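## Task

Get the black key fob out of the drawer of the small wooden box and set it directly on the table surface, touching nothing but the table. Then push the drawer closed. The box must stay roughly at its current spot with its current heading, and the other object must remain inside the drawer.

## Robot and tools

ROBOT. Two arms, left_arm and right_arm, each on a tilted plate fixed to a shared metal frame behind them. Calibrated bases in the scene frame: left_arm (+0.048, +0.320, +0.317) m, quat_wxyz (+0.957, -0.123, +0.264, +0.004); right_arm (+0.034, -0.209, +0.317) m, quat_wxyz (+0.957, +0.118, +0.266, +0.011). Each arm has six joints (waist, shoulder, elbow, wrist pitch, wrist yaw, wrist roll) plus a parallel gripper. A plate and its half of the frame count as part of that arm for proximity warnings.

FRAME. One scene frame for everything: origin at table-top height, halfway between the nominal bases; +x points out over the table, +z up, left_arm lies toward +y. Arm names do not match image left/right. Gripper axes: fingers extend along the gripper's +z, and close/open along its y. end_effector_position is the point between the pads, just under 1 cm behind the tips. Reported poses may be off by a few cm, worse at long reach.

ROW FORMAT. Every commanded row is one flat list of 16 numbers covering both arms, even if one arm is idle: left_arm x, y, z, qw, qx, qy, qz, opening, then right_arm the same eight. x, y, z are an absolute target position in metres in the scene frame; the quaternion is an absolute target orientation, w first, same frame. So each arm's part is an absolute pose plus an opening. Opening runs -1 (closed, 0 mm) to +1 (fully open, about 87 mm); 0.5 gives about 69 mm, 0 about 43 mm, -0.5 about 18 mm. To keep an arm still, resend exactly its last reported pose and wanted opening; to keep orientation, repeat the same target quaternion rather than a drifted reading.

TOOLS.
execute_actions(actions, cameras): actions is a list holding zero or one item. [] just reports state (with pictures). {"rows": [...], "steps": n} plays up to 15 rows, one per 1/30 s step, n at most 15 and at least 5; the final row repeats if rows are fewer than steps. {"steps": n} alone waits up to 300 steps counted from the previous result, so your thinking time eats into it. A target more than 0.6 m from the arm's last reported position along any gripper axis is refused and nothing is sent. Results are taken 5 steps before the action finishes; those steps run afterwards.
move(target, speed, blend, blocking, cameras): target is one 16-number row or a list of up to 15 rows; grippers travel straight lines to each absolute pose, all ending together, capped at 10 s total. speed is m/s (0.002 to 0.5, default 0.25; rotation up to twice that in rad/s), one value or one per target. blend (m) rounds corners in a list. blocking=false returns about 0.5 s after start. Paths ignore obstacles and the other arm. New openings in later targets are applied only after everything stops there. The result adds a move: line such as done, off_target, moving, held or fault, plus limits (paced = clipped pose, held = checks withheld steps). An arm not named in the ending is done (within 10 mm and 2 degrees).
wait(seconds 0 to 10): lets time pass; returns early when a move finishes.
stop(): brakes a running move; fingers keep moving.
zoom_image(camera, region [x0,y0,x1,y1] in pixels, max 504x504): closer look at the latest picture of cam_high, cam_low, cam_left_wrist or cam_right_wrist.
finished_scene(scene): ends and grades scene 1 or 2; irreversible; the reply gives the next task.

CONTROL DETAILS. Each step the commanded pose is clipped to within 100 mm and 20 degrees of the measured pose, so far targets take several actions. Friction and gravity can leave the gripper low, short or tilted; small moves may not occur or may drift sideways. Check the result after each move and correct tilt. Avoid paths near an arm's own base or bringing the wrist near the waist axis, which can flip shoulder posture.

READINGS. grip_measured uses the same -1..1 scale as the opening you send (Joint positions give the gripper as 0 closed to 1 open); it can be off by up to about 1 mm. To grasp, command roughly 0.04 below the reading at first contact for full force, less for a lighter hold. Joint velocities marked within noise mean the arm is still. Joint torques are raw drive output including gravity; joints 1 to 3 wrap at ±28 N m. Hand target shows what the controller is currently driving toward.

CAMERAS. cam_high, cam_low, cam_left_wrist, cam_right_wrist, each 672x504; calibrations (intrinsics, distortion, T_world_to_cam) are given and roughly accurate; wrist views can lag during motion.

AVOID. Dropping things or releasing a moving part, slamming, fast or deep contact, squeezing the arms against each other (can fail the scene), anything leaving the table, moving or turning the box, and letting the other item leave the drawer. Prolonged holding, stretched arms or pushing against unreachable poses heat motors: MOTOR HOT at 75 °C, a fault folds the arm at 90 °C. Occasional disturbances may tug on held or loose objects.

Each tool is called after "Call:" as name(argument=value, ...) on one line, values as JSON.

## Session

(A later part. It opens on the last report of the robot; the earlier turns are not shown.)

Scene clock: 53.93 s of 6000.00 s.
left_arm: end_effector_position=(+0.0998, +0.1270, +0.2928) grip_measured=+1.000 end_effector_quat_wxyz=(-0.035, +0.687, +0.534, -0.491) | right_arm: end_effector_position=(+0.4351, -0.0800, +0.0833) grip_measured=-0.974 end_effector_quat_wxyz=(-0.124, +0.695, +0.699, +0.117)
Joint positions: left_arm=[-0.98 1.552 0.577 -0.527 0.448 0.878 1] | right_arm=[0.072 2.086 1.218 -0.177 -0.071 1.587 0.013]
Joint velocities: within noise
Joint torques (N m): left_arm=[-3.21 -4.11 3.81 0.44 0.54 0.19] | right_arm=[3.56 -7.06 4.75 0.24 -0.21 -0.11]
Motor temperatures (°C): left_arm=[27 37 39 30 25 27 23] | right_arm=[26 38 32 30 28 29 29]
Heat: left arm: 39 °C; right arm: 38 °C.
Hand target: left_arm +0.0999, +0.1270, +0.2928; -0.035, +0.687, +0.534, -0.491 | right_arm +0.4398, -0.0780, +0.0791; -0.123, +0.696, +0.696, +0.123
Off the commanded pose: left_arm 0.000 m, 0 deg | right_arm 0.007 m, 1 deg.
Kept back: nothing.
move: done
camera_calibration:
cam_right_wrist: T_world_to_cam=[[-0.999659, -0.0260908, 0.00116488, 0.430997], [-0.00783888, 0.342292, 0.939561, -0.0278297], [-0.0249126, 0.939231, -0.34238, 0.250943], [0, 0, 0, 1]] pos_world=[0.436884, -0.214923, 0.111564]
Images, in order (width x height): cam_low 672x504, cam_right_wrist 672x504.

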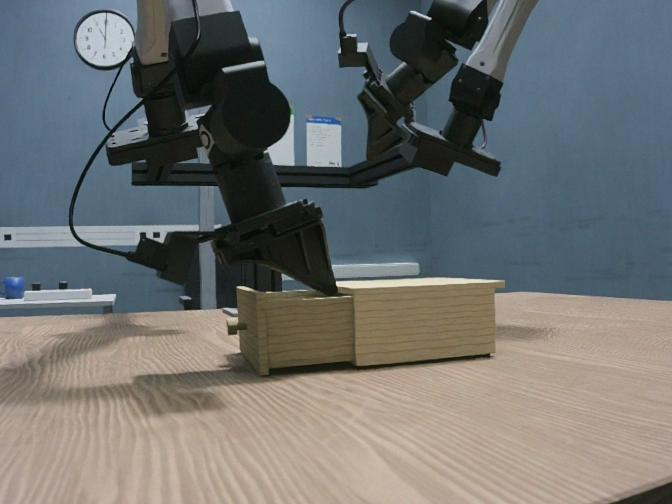

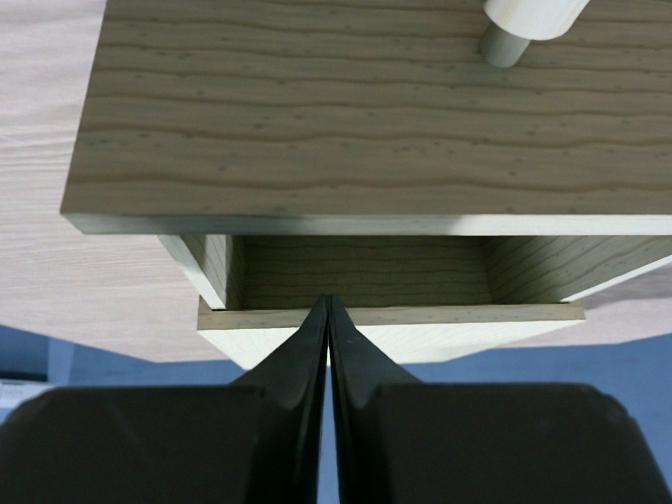

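Call:
move(target=[[0.0998,0.1270,0.2928,-0.035,0.687,0.534,-0.491,1,0.435,-0.094,0.13,-0.1228,0.6964,0.6964,0.1228,-1],[0.0998,0.1270,0.2928,-0.035,0.687,0.534,-0.491,1,0.430,-0.083,0.12,0.3007,0,0.9537,0,-1],[0.0998,0.1270,0.2928,-0.035,0.687,0.534,-0.491,1,0.430,-0.083,0.066,0.3007,0,0.9537,0,-1]], speed=[0.12,0.25,0.12], blend=[0.01,0,0], cameras=["cam_right_wrist","cam_low","cam_high"])

Call:
zoom_image(camera="cam_low", region=[220, 180, 520, 400])

Call:
zoom_image(camera="cam_right_wrist", region=[150, 60, 500, 380])

Scene clock: 60.57 s of 6000.00 s.
left_arm: end_effector_position=(+0.0998, +0.1270, +0.2928) grip_measured=+1.000 end_effector_quat_wxyz=(-0.035, +0.687, +0.534, -0.491) | right_arm: end_effector_position=(+0.4272, -0.0817, +0.0705) grip_measured=-0.974 end_effector_quat_wxyz=(+0.297, +0.000, +0.955, -0.001)
Joint positions: left_arm=[-0.98 1.552 0.577 -0.527 0.448 0.878 1] | right_arm=[0.347 2.172 0.845 0.866 0.485 -0.015 0.013]
Joint velocities: within noise
Joint torques (N m): left_arm=[-3.22 -4.1 3.82 0.43 0.54 0.19] | right_arm=[3.73 -6.13 2.84 1.3 -0.11 -0.25]
Motor temperatures (°C): left_arm=[27 37 39 30 25 27 23] | right_arm=[26 39 32 31 28 29 29]
Heat: left arm: 39 °C; right arm: 39 °C.
Hand target: left_arm +0.0999, +0.1270, +0.2928; -0.035, +0.687, +0.534, -0.491 | right_arm +0.4299, -0.0831, +0.0662; +0.301, +0.000, +0.954, +0.000
Off the commanded pose: left_arm 0.000 m, 0 deg | right_arm 0.005 m, 0 deg.
Kept back: nothing.
move: done
camera_calibration:
cam_right_wrist: T_world_to_cam=[[0.0173086, -0.999786, 0.0112989, -0.0916461], [-0.962087, -0.0135774, 0.272405, 0.410351], [-0.272193, -0.0155854, -0.962116, 0.319296], [0, 0, 0, 1]] pos_world=[0.48329, -0.0810787, 0.196453]
Images, in order (width x height): cam_high 672x504, cam_low 672x504, cam_right_wrist 672x504.

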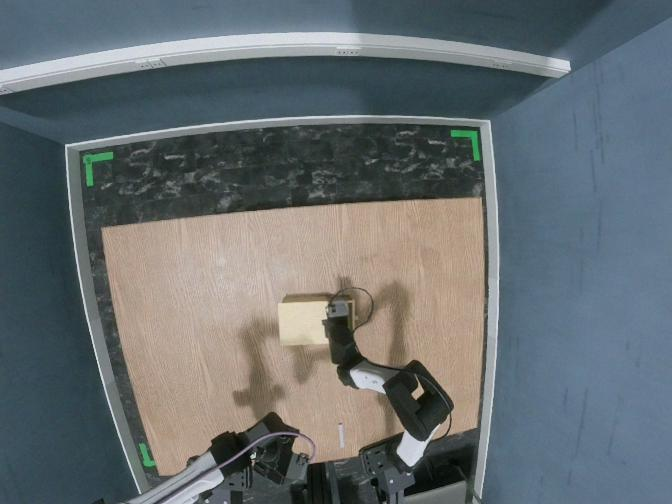

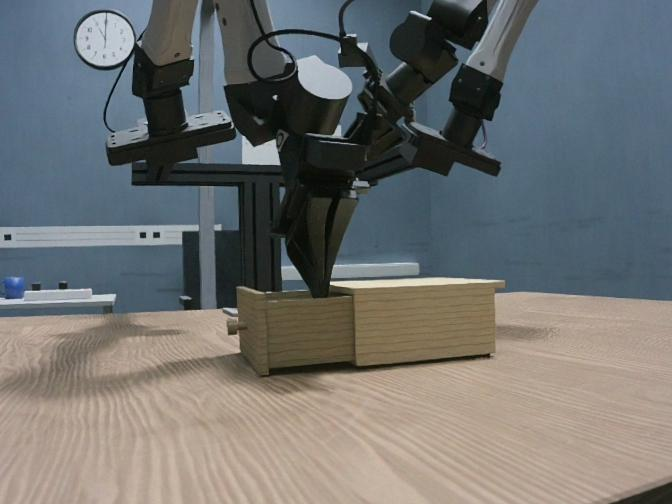

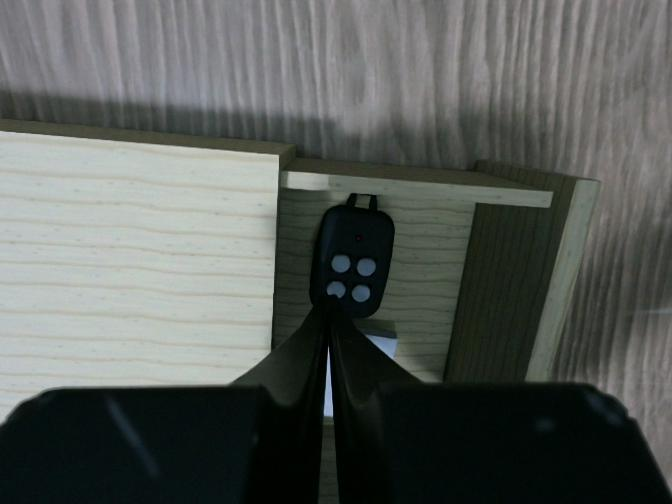

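Scaled by 1.680 from the camera's 672x504 image, which has a finer 960x720 frame.

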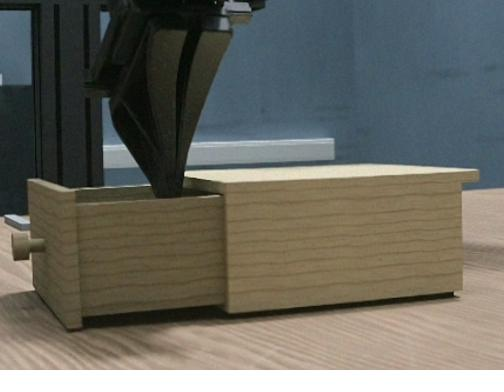

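Scaled by 1.440 from the camera's 672x504 image, which has a finer 960x720 frame.

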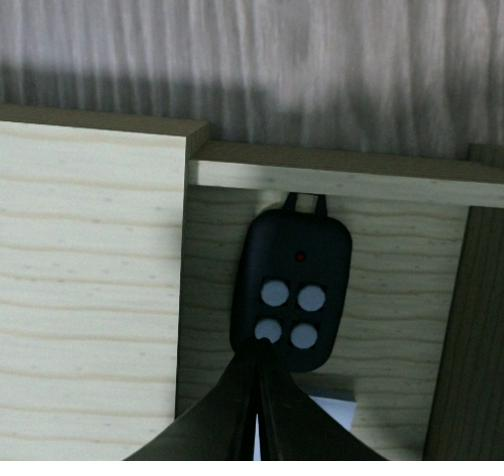

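Call:
move(target=[[0.0998,0.1270,0.2928,-0.035,0.687,0.534,-0.491,1,0.430,-0.083,0.060,0.3003,0.0157,0.9524,0.0499,-1],[0.0998,0.1270,0.2928,-0.035,0.687,0.534,-0.491,1,0.430,-0.083,0.041,0.3003,0.0157,0.9524,0.0499,-1]], speed=0.06, blend=0.005, cameras=["cam_right_wrist","cam_low"])

Call:
zoom_image(camera="cam_right_wrist", region=[180, 160, 480, 400])

Scene clock: 62.97 s of 6000.00 s.
left_arm: end_effector_position=(+0.0998, +0.1270, +0.2928) grip_measured=+1.000 end_effector_quat_wxyz=(-0.035, +0.687, +0.534, -0.491) | right_arm: end_effector_position=(+0.4259, -0.0815, +0.0454) grip_measured=-0.974 end_effector_quat_wxyz=(+0.295, +0.009, +0.954, +0.048)
Joint positions: left_arm=[-0.98 1.552 0.577 -0.527 0.448 0.878 1] | right_arm=[0.277 2.249 0.864 0.932 0.335 -0.001 0.013]
Joint velocities: within noise
Joint torques (N m): left_arm=[-3.19 -4.07 3.84 0.43 0.55 0.19] | right_arm=[3.48 -6.09 2.8 1.37 -0.16 -0.07]
Motor temperatures (°C): left_arm=[27 37 39 30 25 27 23] | right_arm=[26 39 31 31 28 29 29]
Heat: left arm: 39 °C; right arm: 39 °C.
Hand target: left_arm +0.0999, +0.1270, +0.2928; -0.035, +0.687, +0.534, -0.491 | right_arm +0.4299, -0.0831, +0.0412; +0.300, +0.016, +0.952, +0.050
Off the commanded pose: left_arm 0.000 m, 0 deg | right_arm 0.006 m, 1 deg.
Kept back: nothing.
move: done
camera_calibration:
cam_right_wrist: T_world_to_cam=[[0.0283287, -0.99585, -0.0864844, -0.0910398], [-0.960772, -0.0510055, 0.272608, 0.412338], [-0.275888, 0.0753692, -0.95823, 0.303622], [0, 0, 0, 1]] pos_world=[0.482508, -0.0925143, 0.17066]
Images, in order (width x height): cam_low 672x504, cam_right_wrist 672x504.

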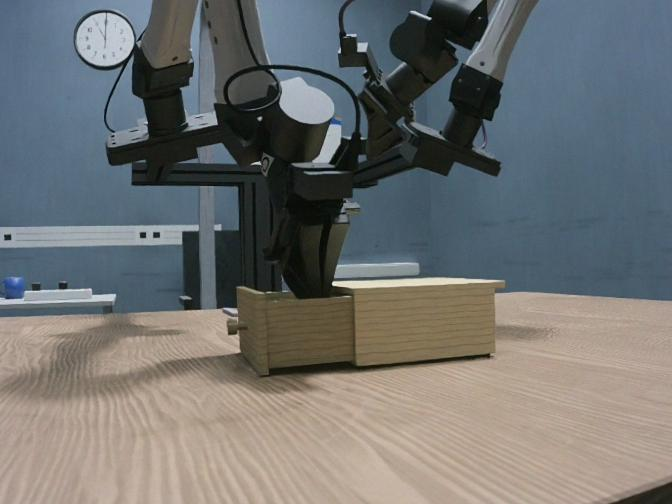

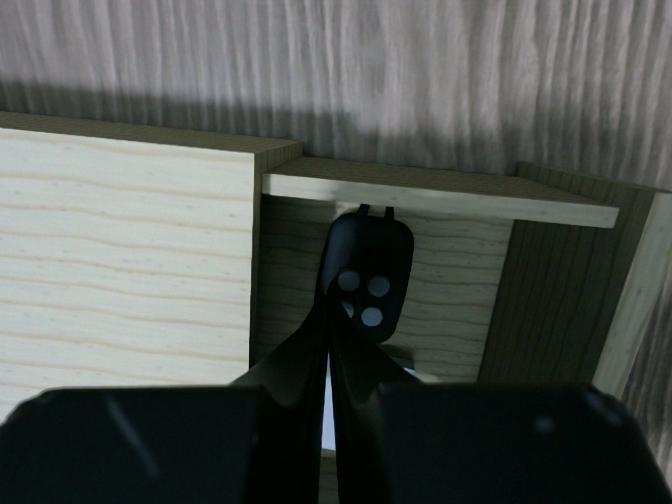

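Scaled by 1.680 from the camera's 672x504 image, which has a finer 960x720 frame.

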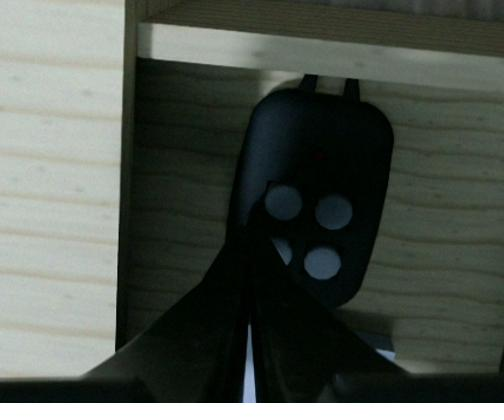

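Call:
move(target=[0.0998,0.1270,0.2928,-0.035,0.687,0.534,-0.491,1,0.433,-0.083,0.029,0.3003,0.0157,0.9524,0.0499,-1], speed=0.04, cameras=["cam_right_wrist"])

Call:
zoom_image(camera="cam_right_wrist", region=[180, 160, 480, 400])

Scene clock: 63.97 s of 6000.00 s.
left_arm: end_effector_position=(+0.0998, +0.1270, +0.2928) grip_measured=+1.000 end_effector_quat_wxyz=(-0.035, +0.687, +0.534, -0.491) | right_arm: end_effector_position=(+0.4403, -0.0803, +0.0429) grip_measured=-0.974 end_effector_quat_wxyz=(+0.314, +0.019, +0.948, +0.050)
Joint positions: left_arm=[-0.98 1.552 0.577 -0.527 0.448 0.878 1] | right_arm=[0.269 2.277 0.9 0.97 0.327 -0.001 0.013]
Joint velocities: within noise
Joint torques (N m): left_arm=[-3.19 -4.08 3.78 0.44 0.54 0.18] | right_arm=[2.84 -5.09 2.92 1.12 -0.2 -0.15]
Motor temperatures (°C): left_arm=[27 37 39 30 25 27 23] | right_arm=[26 39 31 31 28 29 29]
Heat: left arm: 39 °C; right arm: 39 °C.
Hand target: left_arm +0.0999, +0.1270, +0.2928; -0.035, +0.687, +0.534, -0.491 | right_arm +0.4325, -0.0833, +0.0297; +0.300, +0.016, +0.952, +0.050
Off the commanded pose: left_arm 0.000 m, 0 deg | right_arm 0.016 m, 2 deg.
Kept back: nothing.
move: off_target (right_arm)
camera_calibration:
cam_right_wrist: T_world_to_cam=[[0.0140179, -0.995237, -0.0964716, -0.0837701], [-0.971726, -0.0363018, 0.233306, 0.434615], [-0.235697, 0.0904735, -0.967606, 0.288983], [0, 0, 0, 1]] pos_world=[0.491613, -0.0937391, 0.170142]
Images, in order (width x height): cam_right_wrist 672x504.

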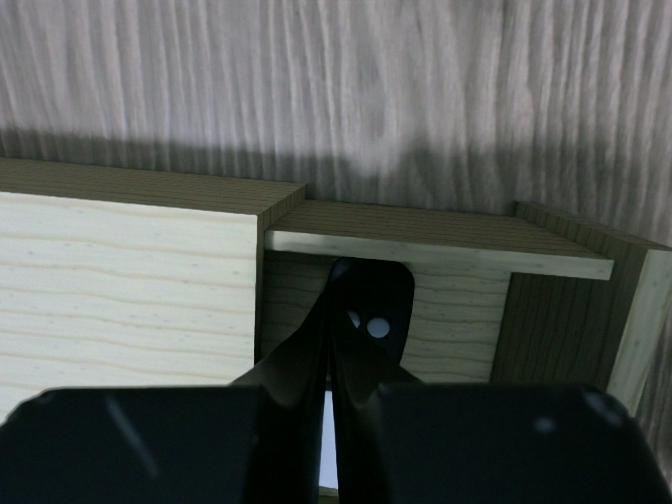

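Scaled by 1.680 from the camera's 672x504 image, which has a finer 960x720 frame.

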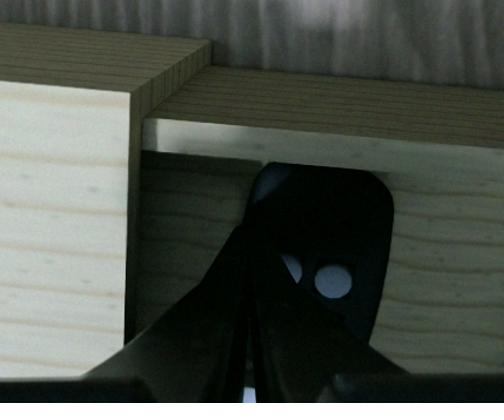

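Call:
execute_actions(actions=[], cameras=["cam_right_wrist", "cam_low"])

Scene clock: 65.23 s of 6000.00 s.
left_arm: end_effector_position=(+0.0998, +0.1270, +0.2928) grip_measured=+1.000 end_effector_quat_wxyz=(-0.035, +0.687, +0.534, -0.491) | right_arm: end_effector_position=(+0.4404, -0.0803, +0.0429) grip_measured=-0.974 end_effector_quat_wxyz=(+0.315, +0.019, +0.948, +0.051)
Joint positions: left_arm=[-0.98 1.552 0.577 -0.527 0.448 0.878 1] | right_arm=[0.269 2.277 0.9 0.971 0.327 -0.001 0.013]
Joint velocities: within noise
Joint torques (N m): left_arm=[-3.21 -4.08 3.79 0.43 0.55 0.18] | right_arm=[2.95 -5.09 2.93 1.11 -0.23 -0.16]
Motor temperatures (°C): left_arm=[27 37 39 30 25 27 23] | right_arm=[26 39 31 31 28 29 29]
Heat: left arm: 39 °C; right arm: 39 °C.
Hand target: left_arm +0.0999, +0.1270, +0.2928; -0.035, +0.687, +0.534, -0.491 | right_arm +0.4325, -0.0832, +0.0297; +0.300, +0.016, +0.952, +0.050
Off the commanded pose: left_arm 0.000 m, 0 deg | right_arm 0.016 m, 2 deg.
Steps of this call (1-38: nothing new was sent). Readings (end_effector_position of left_arm | right_arm):
1: (+0.0998, +0.1270, +0.2928) | (+0.4403, -0.0803, +0.0429)
2: (+0.0998, +0.1270, +0.2928) | (+0.4404, -0.0803, +0.0429)
4: (+0.0998, +0.1270, +0.2928) | (+0.4403, -0.0803, +0.0428)
8: (+0.0998, +0.1270, +0.2928) | (+0.4403, -0.0803, +0.0428)
38: the state above
camera_calibration:
cam_right_wrist: T_world_to_cam=[[0.0138131, -0.995227, -0.0966045, -0.0836548], [-0.971898, -0.0360695, 0.232623, 0.434838], [-0.234997, 0.0906765, -0.967757, 0.288723], [0, 0, 0, 1]] pos_world=[0.491623, -0.0937515, 0.170179]
Images, in order (width x height): cam_low 672x504, cam_right_wrist 672x504.

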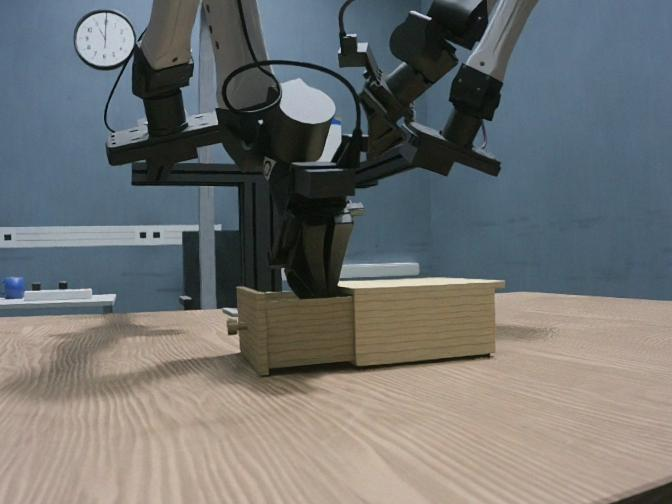

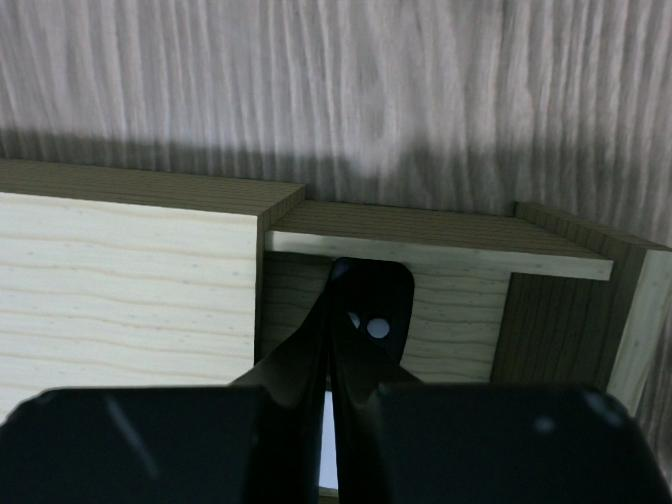

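Call:
move(target=[[0.0998,0.1270,0.2928,-0.035,0.687,0.534,-0.491,1,0.433,-0.11,0.030,0.3003,0.0157,0.9524,0.0499,-1]], speed=0.02, cameras=["cam_right_wrist"])

Scene clock: 67.03 s of 6000.00 s.
left_arm: end_effector_position=(+0.0998, +0.1270, +0.2928) grip_measured=+1.000 end_effector_quat_wxyz=(-0.035, +0.687, +0.534, -0.491) | right_arm: end_effector_position=(+0.4471, -0.0894, +0.0418) grip_measured=-0.974 end_effector_quat_wxyz=(+0.330, +0.020, +0.941, +0.079)
Joint positions: left_arm=[-0.98 1.552 0.577 -0.527 0.448 0.878 1] | right_arm=[0.215 2.277 0.883 1.026 0.222 -0.012 0.013]
Joint velocities: within noise
Joint torques (N m): left_arm=[-3.25 -4.07 3.86 0.44 0.55 0.19] | right_arm=[1.26 -8.01 0.21 0.73 0.16 -0.4]
Motor temperatures (°C): left_arm=[27 37 39 30 25 27 23] | right_arm=[26 39 31 31 28 29 29]
Heat: left arm: 39 °C; right arm: 39 °C.
Hand target: left_arm +0.0999, +0.1270, +0.2928; -0.035, +0.687, +0.534, -0.491 | right_arm +0.4327, -0.1095, +0.0307; +0.301, +0.016, +0.952, +0.051
Off the commanded pose: left_arm 0.000 m, 0 deg | right_arm 0.028 m, 5 deg.
Kept back: nothing.
move: off_target (right_arm)
camera_calibration:
cam_right_wrist: T_world_to_cam=[[0.0315949, -0.98805, -0.150863, -0.0979204], [-0.978567, -0.0613088, 0.196592, 0.44351], [-0.203492, 0.141418, -0.96881, 0.280618], [0, 0, 0, 1]] pos_world=[0.494201, -0.109244, 0.169902]
Images, in order (width x height): cam_right_wrist 672x504.

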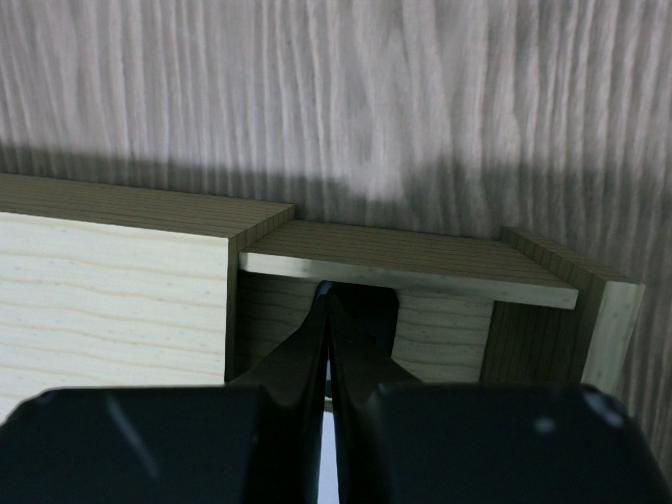

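Call:
move(target=[[0.0998,0.1270,0.2928,-0.035,0.687,0.534,-0.491,1,0.425,-0.122,0.030,0.3003,0.0157,0.9524,0.0499,-1]], speed=0.02, cameras=["cam_right_wrist"])

Call:
move(target=[[0.0998,0.1270,0.2928,-0.035,0.687,0.534,-0.491,1,0.43,-0.105,0.090,0.3003,0.0157,0.9524,0.0499,-1]], speed=0.06, cameras=["cam_right_wrist", "cam_low"])

Scene clock: 68.23 s of 6000.00 s.
left_arm: end_effector_position=(+0.0998, +0.1270, +0.2928) grip_measured=+1.000 end_effector_quat_wxyz=(-0.035, +0.687, +0.534, -0.491) | right_arm: end_effector_position=(+0.4420, -0.0984, +0.0410) grip_measured=-0.974 end_effector_quat_wxyz=(+0.335, +0.019, +0.938, +0.086)
Joint positions: left_arm=[-0.98 1.552 0.577 -0.527 0.448 0.878 1] | right_arm=[0.186 2.277 0.848 1.074 0.18 -0.022 0.013]
Joint velocities: within noise
Joint torques (N m): left_arm=[-3.23 -4.1 3.78 0.43 0.54 0.2] | right_arm=[1.09 -8.49 -0.77 0.63 0.37 -0.36]
Motor temperatures (°C): left_arm=[27 37 39 30 25 27 23] | right_arm=[26 39 31 31 28 29 29]
Heat: left arm: 39 °C; right arm: 39 °C.
Hand target: left_arm +0.0999, +0.1270, +0.2928; -0.035, +0.687, +0.534, -0.491 | right_arm +0.4248, -0.1213, +0.0307; +0.301, +0.015, +0.952, +0.051
Off the commanded pose: left_arm 0.000 m, 0 deg | right_arm 0.031 m, 6 deg.
Kept back: nothing.
move: off_target (right_arm)
camera_calibration:
cam_right_wrist: T_world_to_cam=[[0.0383517, -0.985824, -0.163342, -0.109012], [-0.980316, -0.0687998, 0.185058, 0.438639], [-0.193672, 0.153029, -0.969058, 0.276828], [0, 0, 0, 1]] pos_world=[0.4878, -0.119651, 0.169282]
Images, in order (width x height): cam_right_wrist 672x504.

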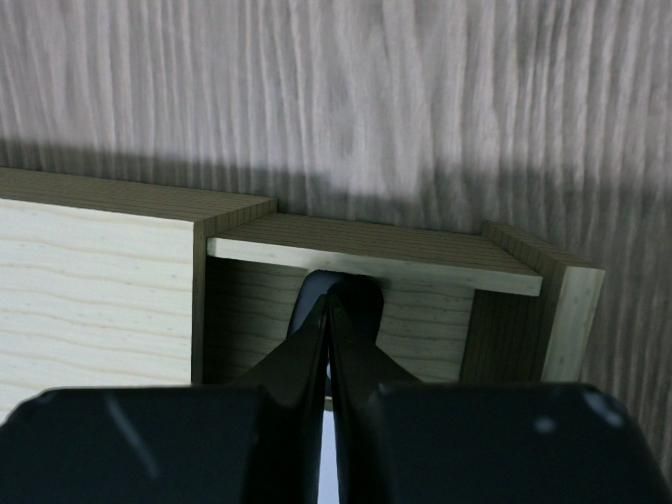

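Scene clock: 69.77 s of 6000.00 s.
left_arm: end_effector_position=(+0.0998, +0.1270, +0.2928) grip_measured=+1.000 end_effector_quat_wxyz=(-0.035, +0.687, +0.534, -0.491) | right_arm: end_effector_position=(+0.4226, -0.1060, +0.0780) grip_measured=-0.974 end_effector_quat_wxyz=(+0.290, +0.010, +0.956, +0.049)
Joint positions: left_arm=[-0.98 1.552 0.577 -0.527 0.448 0.878 1] | right_arm=[0.246 2.075 0.755 0.861 0.306 -0.01 0.013]
Joint velocities: within noise
Joint torques (N m): left_arm=[-3.18 -4.05 3.79 0.42 0.54 0.19] | right_arm=[5.19 -10.24 1.07 1.05 0.09 -0.03]
Motor temperatures (°C): left_arm=[27 37 39 30 25 27 23] | right_arm=[26 39 31 31 28 29 29]
Heat: left arm: 39 °C; right arm: 39 °C.
Hand target: left_arm +0.0999, +0.1270, +0.2928; -0.035, +0.687, +0.534, -0.491 | right_arm +0.4301, -0.1049, +0.0897; +0.301, +0.016, +0.952, +0.050
Off the commanded pose: left_arm 0.000 m, 0 deg | right_arm 0.014 m, 1 deg.
Kept back: nothing.
move: off_target (right_arm)
camera_calibration:
cam_right_wrist: T_world_to_cam=[[0.0279448, -0.995673, -0.0886247, -0.112248], [-0.957829, -0.0520359, 0.282589, 0.396912], [-0.285978, 0.0769904, -0.955138, 0.339958], [0, 0, 0, 1]] pos_world=[0.48053, -0.117282, 0.202596]
Images, in order (width x height): cam_low 672x504, cam_right_wrist 672x504.

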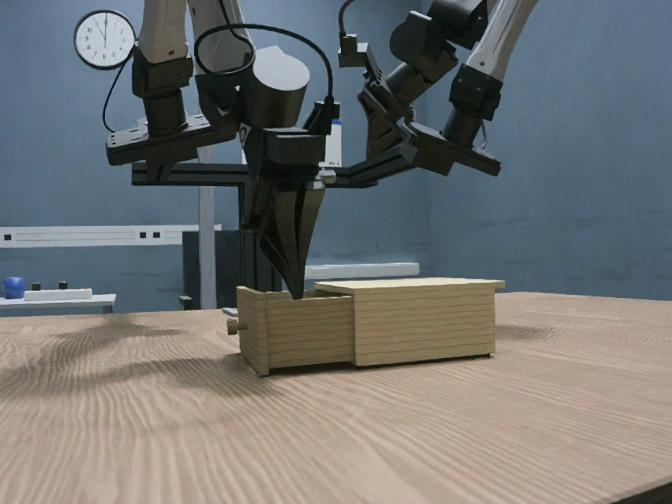

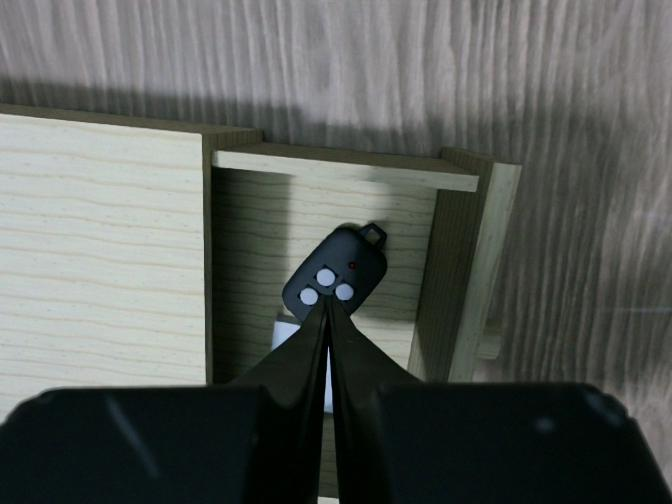

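Call:
zoom_image(camera="cam_right_wrist", region=[200, 130, 530, 430])

Scaled by 1.527 from the camera's 672x504 image, which has a finer 960x720 frame.

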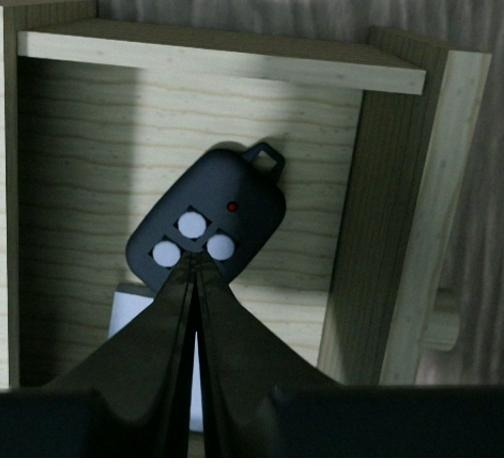

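Call:
move(target=[[0.0998,0.1270,0.2928,-0.035,0.687,0.534,-0.491,1,0.406,-0.091,0.06,0.3003,0.0157,0.9524,0.0499,-1],[0.0998,0.1270,0.2928,-0.035,0.687,0.534,-0.491,1,0.404,-0.091,0.042,0.3003,0.0157,0.9524,0.0499,-1]], speed=0.05, blend=0.01, cameras=["cam_right_wrist"])

Scene clock: 74.40 s of 6000.00 s.
left_arm: end_effector_position=(+0.0998, +0.1270, +0.2928) grip_measured=+1.000 end_effector_quat_wxyz=(-0.035, +0.687, +0.534, -0.491) | right_arm: end_effector_position=(+0.4033, -0.0918, +0.0451) grip_measured=-0.974 end_effector_quat_wxyz=(+0.297, +0.013, +0.954, +0.049)
Joint positions: left_arm=[-0.98 1.552 0.577 -0.527 0.448 0.878 1] | right_arm=[0.261 2.255 0.766 1.043 0.32 -0.002 0.013]
Joint velocities: within noise
Joint torques (N m): left_arm=[-3.25 -4.08 3.78 0.44 0.54 0.19] | right_arm=[3.92 -5.81 1.48 1.36 -0.07 -0.1]
Motor temperatures (°C): left_arm=[27 37 39 29 25 27 23] | right_arm=[26 40 31 31 28 29 29]
Heat: left arm: 39 °C; right arm: 40 °C.
Hand target: left_arm +0.0999, +0.1270, +0.2928; -0.035, +0.687, +0.534, -0.491 | right_arm +0.4039, -0.0910, +0.0421; +0.300, +0.016, +0.952, +0.050
Off the commanded pose: left_arm 0.000 m, 0 deg | right_arm 0.003 m, 1 deg.
Kept back: nothing.
move: done; blend cut to 0.0091 m at target 1
camera_calibration:
cam_right_wrist: T_world_to_cam=[[0.0223254, -0.995595, -0.0910628, -0.0980855], [-0.962144, -0.0461436, 0.268606, 0.391363], [-0.271625, 0.0816188, -0.958936, 0.296742], [0, 0, 0, 1]] pos_world=[0.45934, -0.103814, 0.170502]
Images, in order (width x height): cam_right_wrist 672x504.

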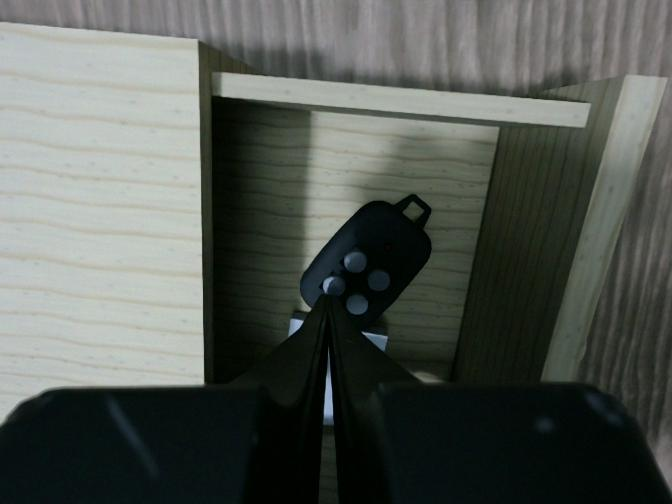

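Call:
move(target=[[0.0998,0.1270,0.2928,-0.035,0.687,0.534,-0.491,1,0.397,-0.092,0.031,0.3003,0.0157,0.9524,0.0499,-1],[0.0998,0.1270,0.2928,-0.035,0.687,0.534,-0.491,1,0.394,-0.118,0.031,0.3003,0.0157,0.9524,0.0499,-1]], speed=0.025, cameras=["cam_right_wrist"])

Scene clock: 76.53 s of 6000.00 s.
left_arm: end_effector_position=(+0.0998, +0.1270, +0.2928) grip_measured=+1.000 end_effector_quat_wxyz=(-0.035, +0.687, +0.534, -0.491) | right_arm: end_effector_position=(+0.4023, -0.0983, +0.0398) grip_measured=-0.974 end_effector_quat_wxyz=(+0.317, +0.017, +0.945, +0.081)
Joint positions: left_arm=[-0.98 1.552 0.577 -0.527 0.448 0.878 1] | right_arm=[0.205 2.295 0.734 1.167 0.209 -0.013 0.013]
Joint velocities: within noise
Joint torques (N m): left_arm=[-3.23 -4.1 3.84 0.43 0.53 0.18] | right_arm=[1.16 -7.01 -0.43 0.95 0.23 -0.39]
Motor temperatures (°C): left_arm=[27 37 39 29 25 27 23] | right_arm=[26 39 31 31 28 29 29]
Heat: left arm: 39 °C; right arm: 39 °C.
Hand target: left_arm +0.0999, +0.1270, +0.2928; -0.035, +0.687, +0.534, -0.491 | right_arm +0.3936, -0.1176, +0.0316; +0.300, +0.016, +0.952, +0.050
Off the commanded pose: left_arm 0.000 m, 0 deg | right_arm 0.023 m, 4 deg.
Kept back: nothing.
move: off_target (right_arm)
camera_calibration:
cam_right_wrist: T_world_to_cam=[[0.0371123, -0.987616, -0.152437, -0.10773], [-0.972657, -0.0706957, 0.221224, 0.395254], [-0.229261, 0.140059, -0.963236, 0.280852], [0, 0, 0, 1]] pos_world=[0.452833, -0.117789, 0.166665]
Images, in order (width x height): cam_right_wrist 672x504.

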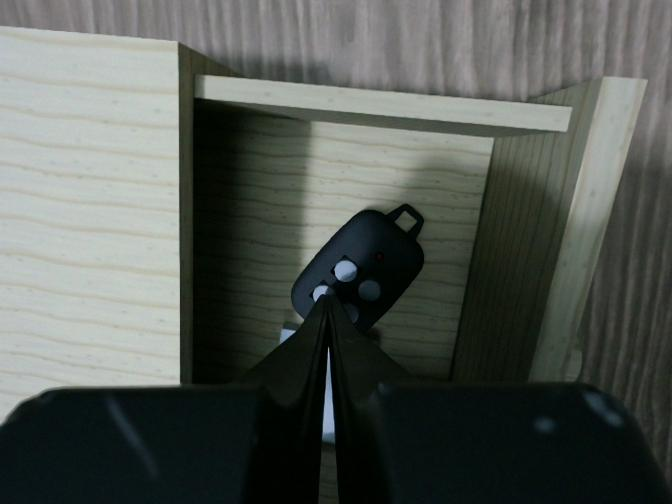

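Call:
move(target=[[0.0998,0.1270,0.2928,-0.035,0.687,0.534,-0.491,1,0.410,-0.085,0.065,0.2999,0.0204,0.9516,0.0664,-1],[0.0998,0.1270,0.2928,-0.035,0.687,0.534,-0.491,1,0.407,-0.076,0.048,0.2999,0.0204,0.9516,0.0664,-1]], speed=0.05, blend=0.005, cameras=["cam_right_wrist"])

Scene clock: 78.83 s of 6000.00 s.
left_arm: end_effector_position=(+0.0998, +0.1270, +0.2928) grip_measured=+1.000 end_effector_quat_wxyz=(-0.035, +0.687, +0.534, -0.491) | right_arm: end_effector_position=(+0.4084, -0.0818, +0.0498) grip_measured=-0.974 end_effector_quat_wxyz=(+0.298, +0.019, +0.952, +0.065)
Joint positions: left_arm=[-0.98 1.552 0.577 -0.527 0.448 0.878 1] | right_arm=[0.274 2.243 0.78 1.02 0.305 0.023 0.013]
Joint velocities: within noise
Joint torques (N m): left_arm=[-3.22 -4.08 3.79 0.42 0.54 0.18] | right_arm=[5.64 -5.85 1.52 1.31 -0.01 -0.07]
Motor temperatures (°C): left_arm=[27 37 39 29 25 27 23] | right_arm=[26 39 31 31 28 29 29]
Heat: left arm: 39 °C; right arm: 39 °C.
Hand target: left_arm +0.0999, +0.1270, +0.2928; -0.035, +0.687, +0.534, -0.491 | right_arm +0.4068, -0.0761, +0.0480; +0.300, +0.020, +0.952, +0.066
Off the commanded pose: left_arm 0.000 m, 0 deg | right_arm 0.006 m, 0 deg.
Kept back: nothing.
move: done
camera_calibration:
cam_right_wrist: T_world_to_cam=[[0.0213851, -0.991973, -0.124632, -0.0854264], [-0.963226, -0.0538393, 0.263243, 0.3956], [-0.26784, 0.114419, -0.956645, 0.302828], [0, 0, 0, 1]] pos_world=[0.463988, -0.0980912, 0.174914]
Images, in order (width x height): cam_right_wrist 672x504.

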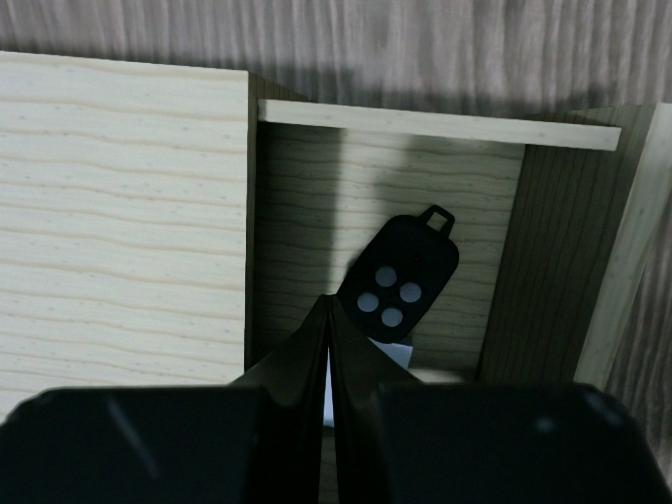

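Call:
move(target=[[0.0998,0.1270,0.2928,-0.035,0.687,0.534,-0.491,1,0.403,-0.074,0.045,0.2999,0.0204,0.9516,0.0664,-1],[0.0998,0.1270,0.2928,-0.035,0.687,0.534,-0.491,1,0.401,-0.074,0.030,0.2999,0.0204,0.9516,0.0664,-1]], speed=0.03, cameras=["cam_right_wrist"])

Scene clock: 80.13 s of 6000.00 s.
left_arm: end_effector_position=(+0.0998, +0.1270, +0.2928) grip_measured=+1.000 end_effector_quat_wxyz=(-0.035, +0.687, +0.534, -0.491) | right_arm: end_effector_position=(+0.4002, -0.0779, +0.0337) grip_measured=-0.974 end_effector_quat_wxyz=(+0.296, +0.019, +0.953, +0.060)
Joint positions: left_arm=[-0.98 1.552 0.577 -0.527 0.448 0.878 1] | right_arm=[0.278 2.32 0.803 1.068 0.319 0.024 0.013]
Joint velocities: within noise
Joint torques (N m): left_arm=[-3.19 -4.04 3.81 0.44 0.55 0.19] | right_arm=[4.4 -5.56 1.59 1.37 -0.24 -0.11]
Motor temperatures (°C): left_arm=[27 37 39 29 25 27 23] | right_arm=[26 39 31 31 28 29 28]
Heat: left arm: 39 °C; right arm: 39 °C.
Hand target: left_arm +0.0999, +0.1270, +0.2928; -0.035, +0.687, +0.534, -0.491 | right_arm +0.4009, -0.0741, +0.0302; +0.300, +0.020, +0.952, +0.066
Off the commanded pose: left_arm 0.000 m, 0 deg | right_arm 0.005 m, 1 deg.
Kept back: nothing.
move: done
camera_calibration:
cam_right_wrist: T_world_to_cam=[[0.0164545, -0.993262, -0.114714, -0.0818691], [-0.962026, -0.046991, 0.268884, 0.391949], [-0.272462, 0.105934, -0.956317, 0.28593], [0, 0, 0, 1]] pos_world=[0.456317, -0.0931889, 0.158659]
Images, in order (width x height): cam_right_wrist 672x504.

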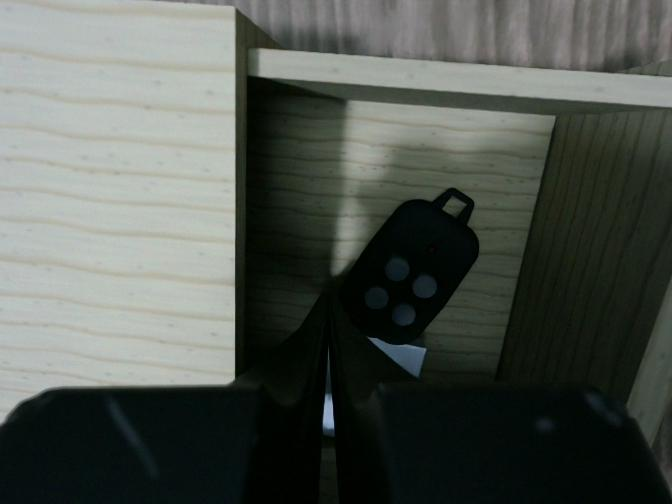

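Call:
move(target=[[0.0998,0.1270,0.2928,-0.035,0.687,0.534,-0.491,1,0.401,-0.076,0.0265,0.2999,0.0204,0.9516,0.0664,-1],[0.0998,0.1270,0.2928,-0.035,0.687,0.534,-0.491,1,0.400,-0.098,0.0265,0.2999,0.0204,0.9516,0.0664,-1]], speed=0.03, cameras=["cam_right_wrist"])

Scene clock: 81.47 s of 6000.00 s.
left_arm: end_effector_position=(+0.0998, +0.1270, +0.2928) grip_measured=+1.000 end_effector_quat_wxyz=(-0.035, +0.687, +0.534, -0.491) | right_arm: end_effector_position=(+0.4006, -0.0888, +0.0283) grip_measured=-0.974 end_effector_quat_wxyz=(+0.301, +0.022, +0.950, +0.076)
Joint positions: left_arm=[-0.98 1.552 0.577 -0.527 0.448 0.878 1] | right_arm=[0.226 2.332 0.789 1.113 0.243 0.012 0.013]
Joint velocities: within noise
Joint torques (N m): left_arm=[-3.21 -4.05 3.79 0.43 0.54 0.19] | right_arm=[2.65 -7.45 -0.31 1.19 -0.08 -0.27]
Motor temperatures (°C): left_arm=[27 37 39 29 25 27 23] | right_arm=[26 39 31 31 28 29 28]
Heat: left arm: 39 °C; right arm: 39 °C.
Hand target: left_arm +0.0999, +0.1270, +0.2928; -0.035, +0.687, +0.534, -0.491 | right_arm +0.4000, -0.0979, +0.0265; +0.300, +0.021, +0.951, +0.066
Off the commanded pose: left_arm 0.000 m, 0 deg | right_arm 0.009 m, 1 deg.
Kept back: nothing.
move: done
camera_calibration:
cam_right_wrist: T_world_to_cam=[[0.0222923, -0.988961, -0.14649, -0.0943532], [-0.964855, -0.0596572, 0.255921, 0.393661], [-0.261835, 0.135636, -0.955534, 0.280384], [0, 0, 0, 1]] pos_world=[0.455344, -0.107857, 0.153348]
Images, in order (width x height): cam_right_wrist 672x504.

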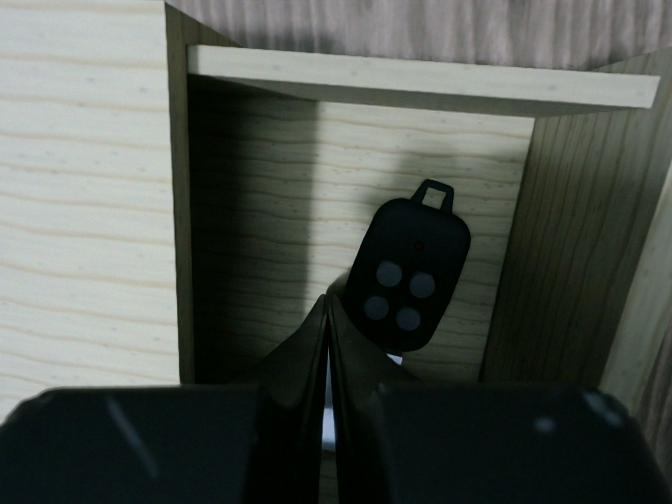

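Call:
move(target=[[0.0998,0.1270,0.2928,-0.035,0.687,0.534,-0.491,1,0.3985,-0.104,0.0265,0.2999,0.0204,0.9516,0.0664,-1],[0.0998,0.1270,0.2928,-0.035,0.687,0.534,-0.491,1,0.400,-0.088,0.03,0.2999,0.0204,0.9516,0.0664,-1],[0.0998,0.1270,0.2928,-0.035,0.687,0.534,-0.491,1,0.405,-0.098,0.095,0.3003,0.0157,0.9524,0.0499,-1]], speed=0.04, cameras=["cam_right_wrist"])

Scene clock: 84.40 s of 6000.00 s.
left_arm: end_effector_position=(+0.0998, +0.1270, +0.2928) grip_measured=+1.000 end_effector_quat_wxyz=(-0.035, +0.687, +0.534, -0.491) | right_arm: end_effector_position=(+0.3982, -0.0998, +0.0838) grip_measured=-0.974 end_effector_quat_wxyz=(+0.290, +0.010, +0.956, +0.048)
Joint positions: left_arm=[-0.98 1.552 0.577 -0.527 0.448 0.878 1] | right_arm=[0.285 2.071 0.663 0.943 0.342 0.008 0.013]
Joint velocities: within noise
Joint torques (N m): left_arm=[-3.26 -4.1 3.82 0.43 0.54 0.19] | right_arm=[5.15 -9.7 0.59 1.08 0.04 -0.04]
Motor temperatures (°C): left_arm=[27 37 39 29 25 27 23] | right_arm=[26 39 31 31 28 29 28]
Heat: left arm: 39 °C; right arm: 39 °C.
Hand target: left_arm +0.0999, +0.1270, +0.2928; -0.035, +0.687, +0.534, -0.491 | right_arm +0.4051, -0.0980, +0.0946; +0.301, +0.016, +0.952, +0.050
Off the commanded pose: left_arm 0.000 m, 0 deg | right_arm 0.013 m, 1 deg.
Kept back: nothing.
move: off_target (right_arm)
camera_calibration:
cam_right_wrist: T_world_to_cam=[[0.0263832, -0.995815, -0.087504, -0.104365], [-0.958102, -0.050164, 0.282002, 0.372548], [-0.285211, 0.0763976, -0.955415, 0.337698], [0, 0, 0, 1]] pos_world=[0.456008, -0.111039, 0.20845]
Images, in order (width x height): cam_right_wrist 672x504.

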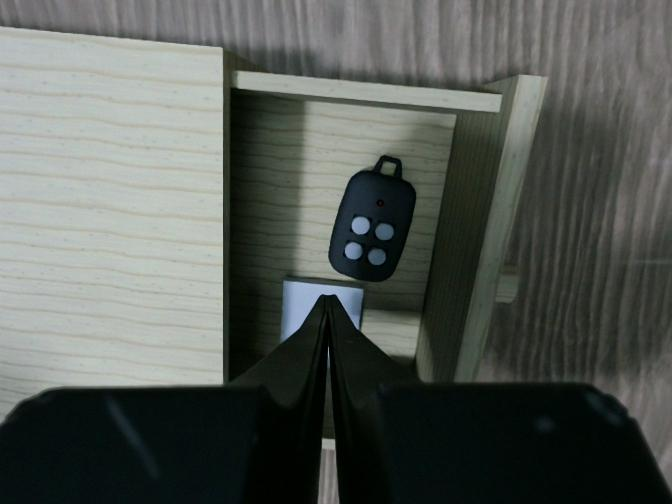

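Call:
move(target=[[0.0998,0.1270,0.2928,-0.035,0.687,0.534,-0.491,1,0.418,-0.110,0.095,0.3001,-0.0184,0.9519,-0.0582,0.02],[0.0998,0.1270,0.2928,-0.035,0.687,0.534,-0.491,1,0.418,-0.110,0.078,0.3001,-0.0184,0.9519,-0.0582,0.02]], speed=0.05, cameras=["cam_right_wrist", "cam_low", "cam_high"])

Scene clock: 88.37 s of 6000.00 s.
left_arm: end_effector_position=(+0.0998, +0.1270, +0.2928) grip_measured=+1.000 end_effector_quat_wxyz=(-0.035, +0.687, +0.534, -0.491) | right_arm: end_effector_position=(+0.4137, -0.1092, +0.0807) grip_measured=+0.020 end_effector_quat_wxyz=(+0.294, -0.020, +0.954, -0.056)
Joint positions: left_arm=[-0.98 1.552 0.577 -0.527 0.448 0.878 1] | right_arm=[0.346 2.126 0.766 0.899 0.577 -0.086 0.51]
Joint velocities: within noise
Joint torques (N m): left_arm=[-3.19 -4.1 3.82 0.42 0.54 0.18] | right_arm=[3.93 -5.93 2.88 1.31 0.03 -0.2]
Motor temperatures (°C): left_arm=[27 37 39 29 25 27 23] | right_arm=[26 40 31 32 28 29 28]
Heat: left arm: 39 °C; right arm: 40 °C.
Hand target: left_arm +0.0999, +0.1270, +0.2928; -0.035, +0.687, +0.534, -0.491 | right_arm +0.4180, -0.1100, +0.0782; +0.300, -0.018, +0.952, -0.058
Off the commanded pose: left_arm 0.000 m, 0 deg | right_arm 0.005 m, 1 deg.
Kept back: nothing.
move: done
camera_calibration:
cam_right_wrist: T_world_to_cam=[[0.0227652, -0.991564, 0.127605, -0.129759], [-0.96087, 0.013544, 0.276668, 0.396358], [-0.276062, -0.12891, -0.952456, 0.313508], [0, 0, 0, 1]] pos_world=[0.47035, -0.0936186, 0.205501]
Images, in order (width x height): cam_high 672x504, cam_low 672x504, cam_right_wrist 672x504.

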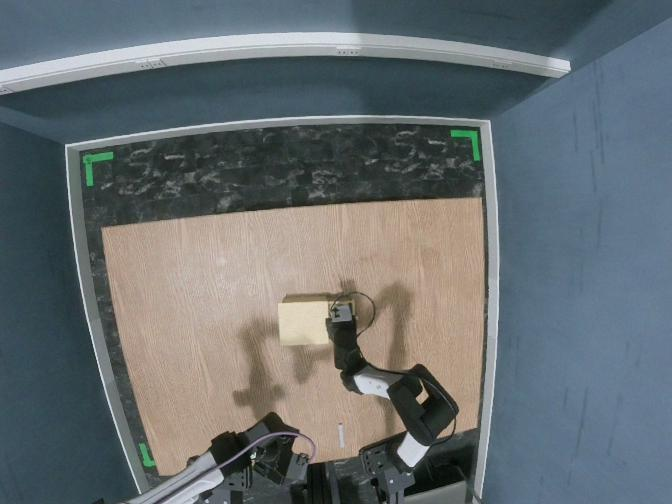

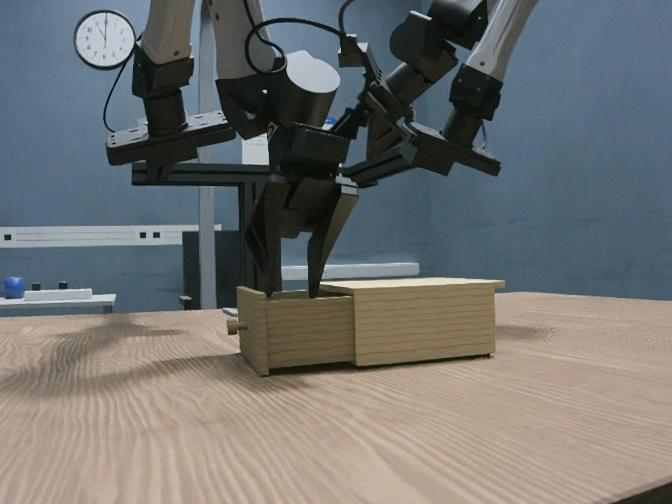

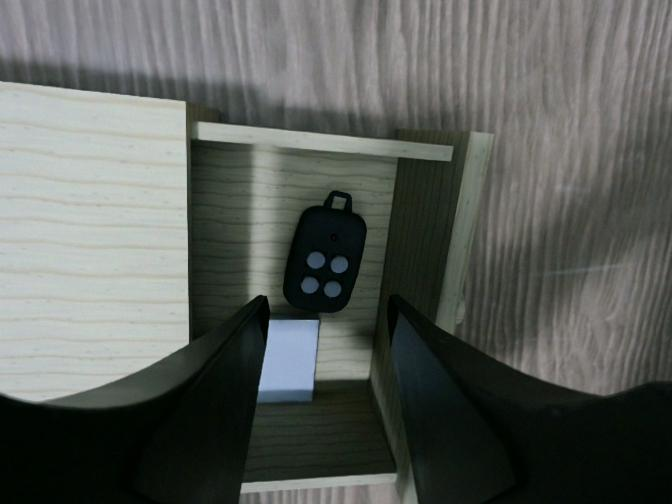

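Call:
move(target=[[0.0998,0.1270,0.2928,-0.035,0.687,0.534,-0.491,1,0.421,-0.1145,0.07,0.3001,-0.0184,0.9519,-0.0582,0.02],[0.0998,0.1270,0.2928,-0.035,0.687,0.534,-0.491,1,0.421,-0.1145,0.048,0.3001,-0.0184,0.9519,-0.0582,0.02]], speed=0.04, cameras=["cam_right_wrist", "cam_low"])

Scene clock: 90.20 s of 6000.00 s.
left_arm: end_effector_position=(+0.0998, +0.1270, +0.2928) grip_measured=+1.000 end_effector_quat_wxyz=(-0.035, +0.687, +0.534, -0.491) | right_arm: end_effector_position=(+0.4193, -0.1122, +0.0528) grip_measured=+0.020 end_effector_quat_wxyz=(+0.297, -0.018, +0.953, -0.058)
Joint positions: left_arm=[-0.98 1.552 0.577 -0.527 0.448 0.878 1] | right_arm=[0.305 2.239 0.832 0.965 0.546 -0.111 0.51]
Joint velocities: within noise
Joint torques (N m): left_arm=[-3.19 -4.1 3.79 0.42 0.54 0.2] | right_arm=[3.28 -5.97 2.09 1.39 -0.11 -0.2]
Motor temperatures (°C): left_arm=[27 37 39 29 25 27 23] | right_arm=[26 40 31 32 28 29 28]
Heat: left arm: 39 °C; right arm: 40 °C.
Hand target: left_arm +0.0999, +0.1270, +0.2928; -0.035, +0.687, +0.534, -0.491 | right_arm +0.4210, -0.1146, +0.0482; +0.300, -0.018, +0.952, -0.058
Off the commanded pose: left_arm 0.000 m, 0 deg | right_arm 0.006 m, 0 deg.
Kept back: nothing.
move: done
camera_calibration:
cam_right_wrist: T_world_to_cam=[[0.0185818, -0.991098, 0.13183, -0.127774], [-0.962644, 0.0178895, 0.27018, 0.411029], [-0.270133, -0.131926, -0.953742, 0.28528], [0, 0, 0, 1]] pos_world=[0.475112, -0.0963537, 0.177876]
Images, in order (width x height): cam_low 672x504, cam_right_wrist 672x504.

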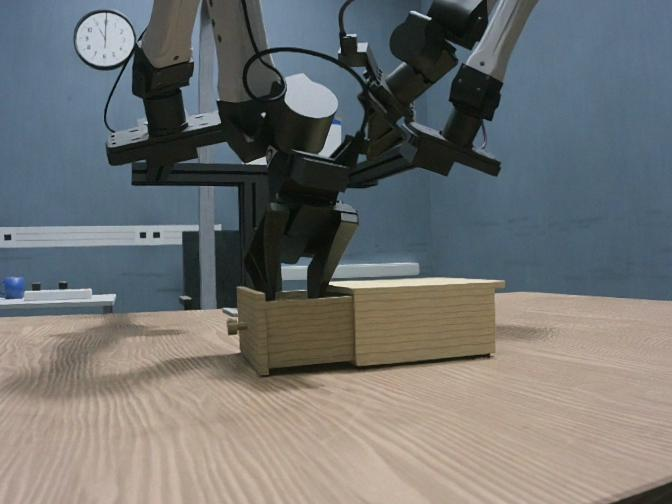

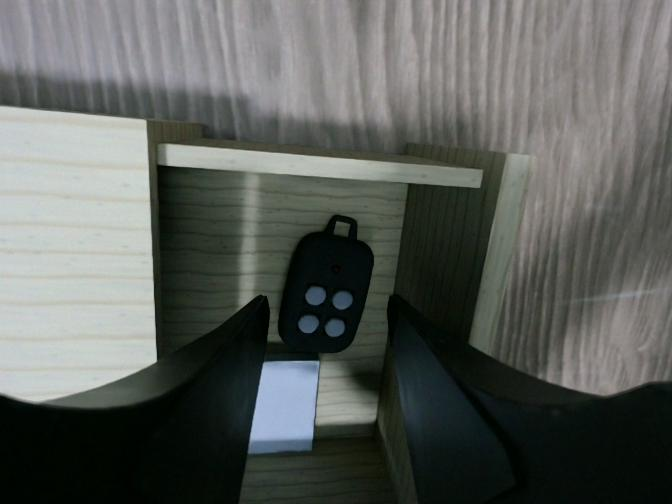

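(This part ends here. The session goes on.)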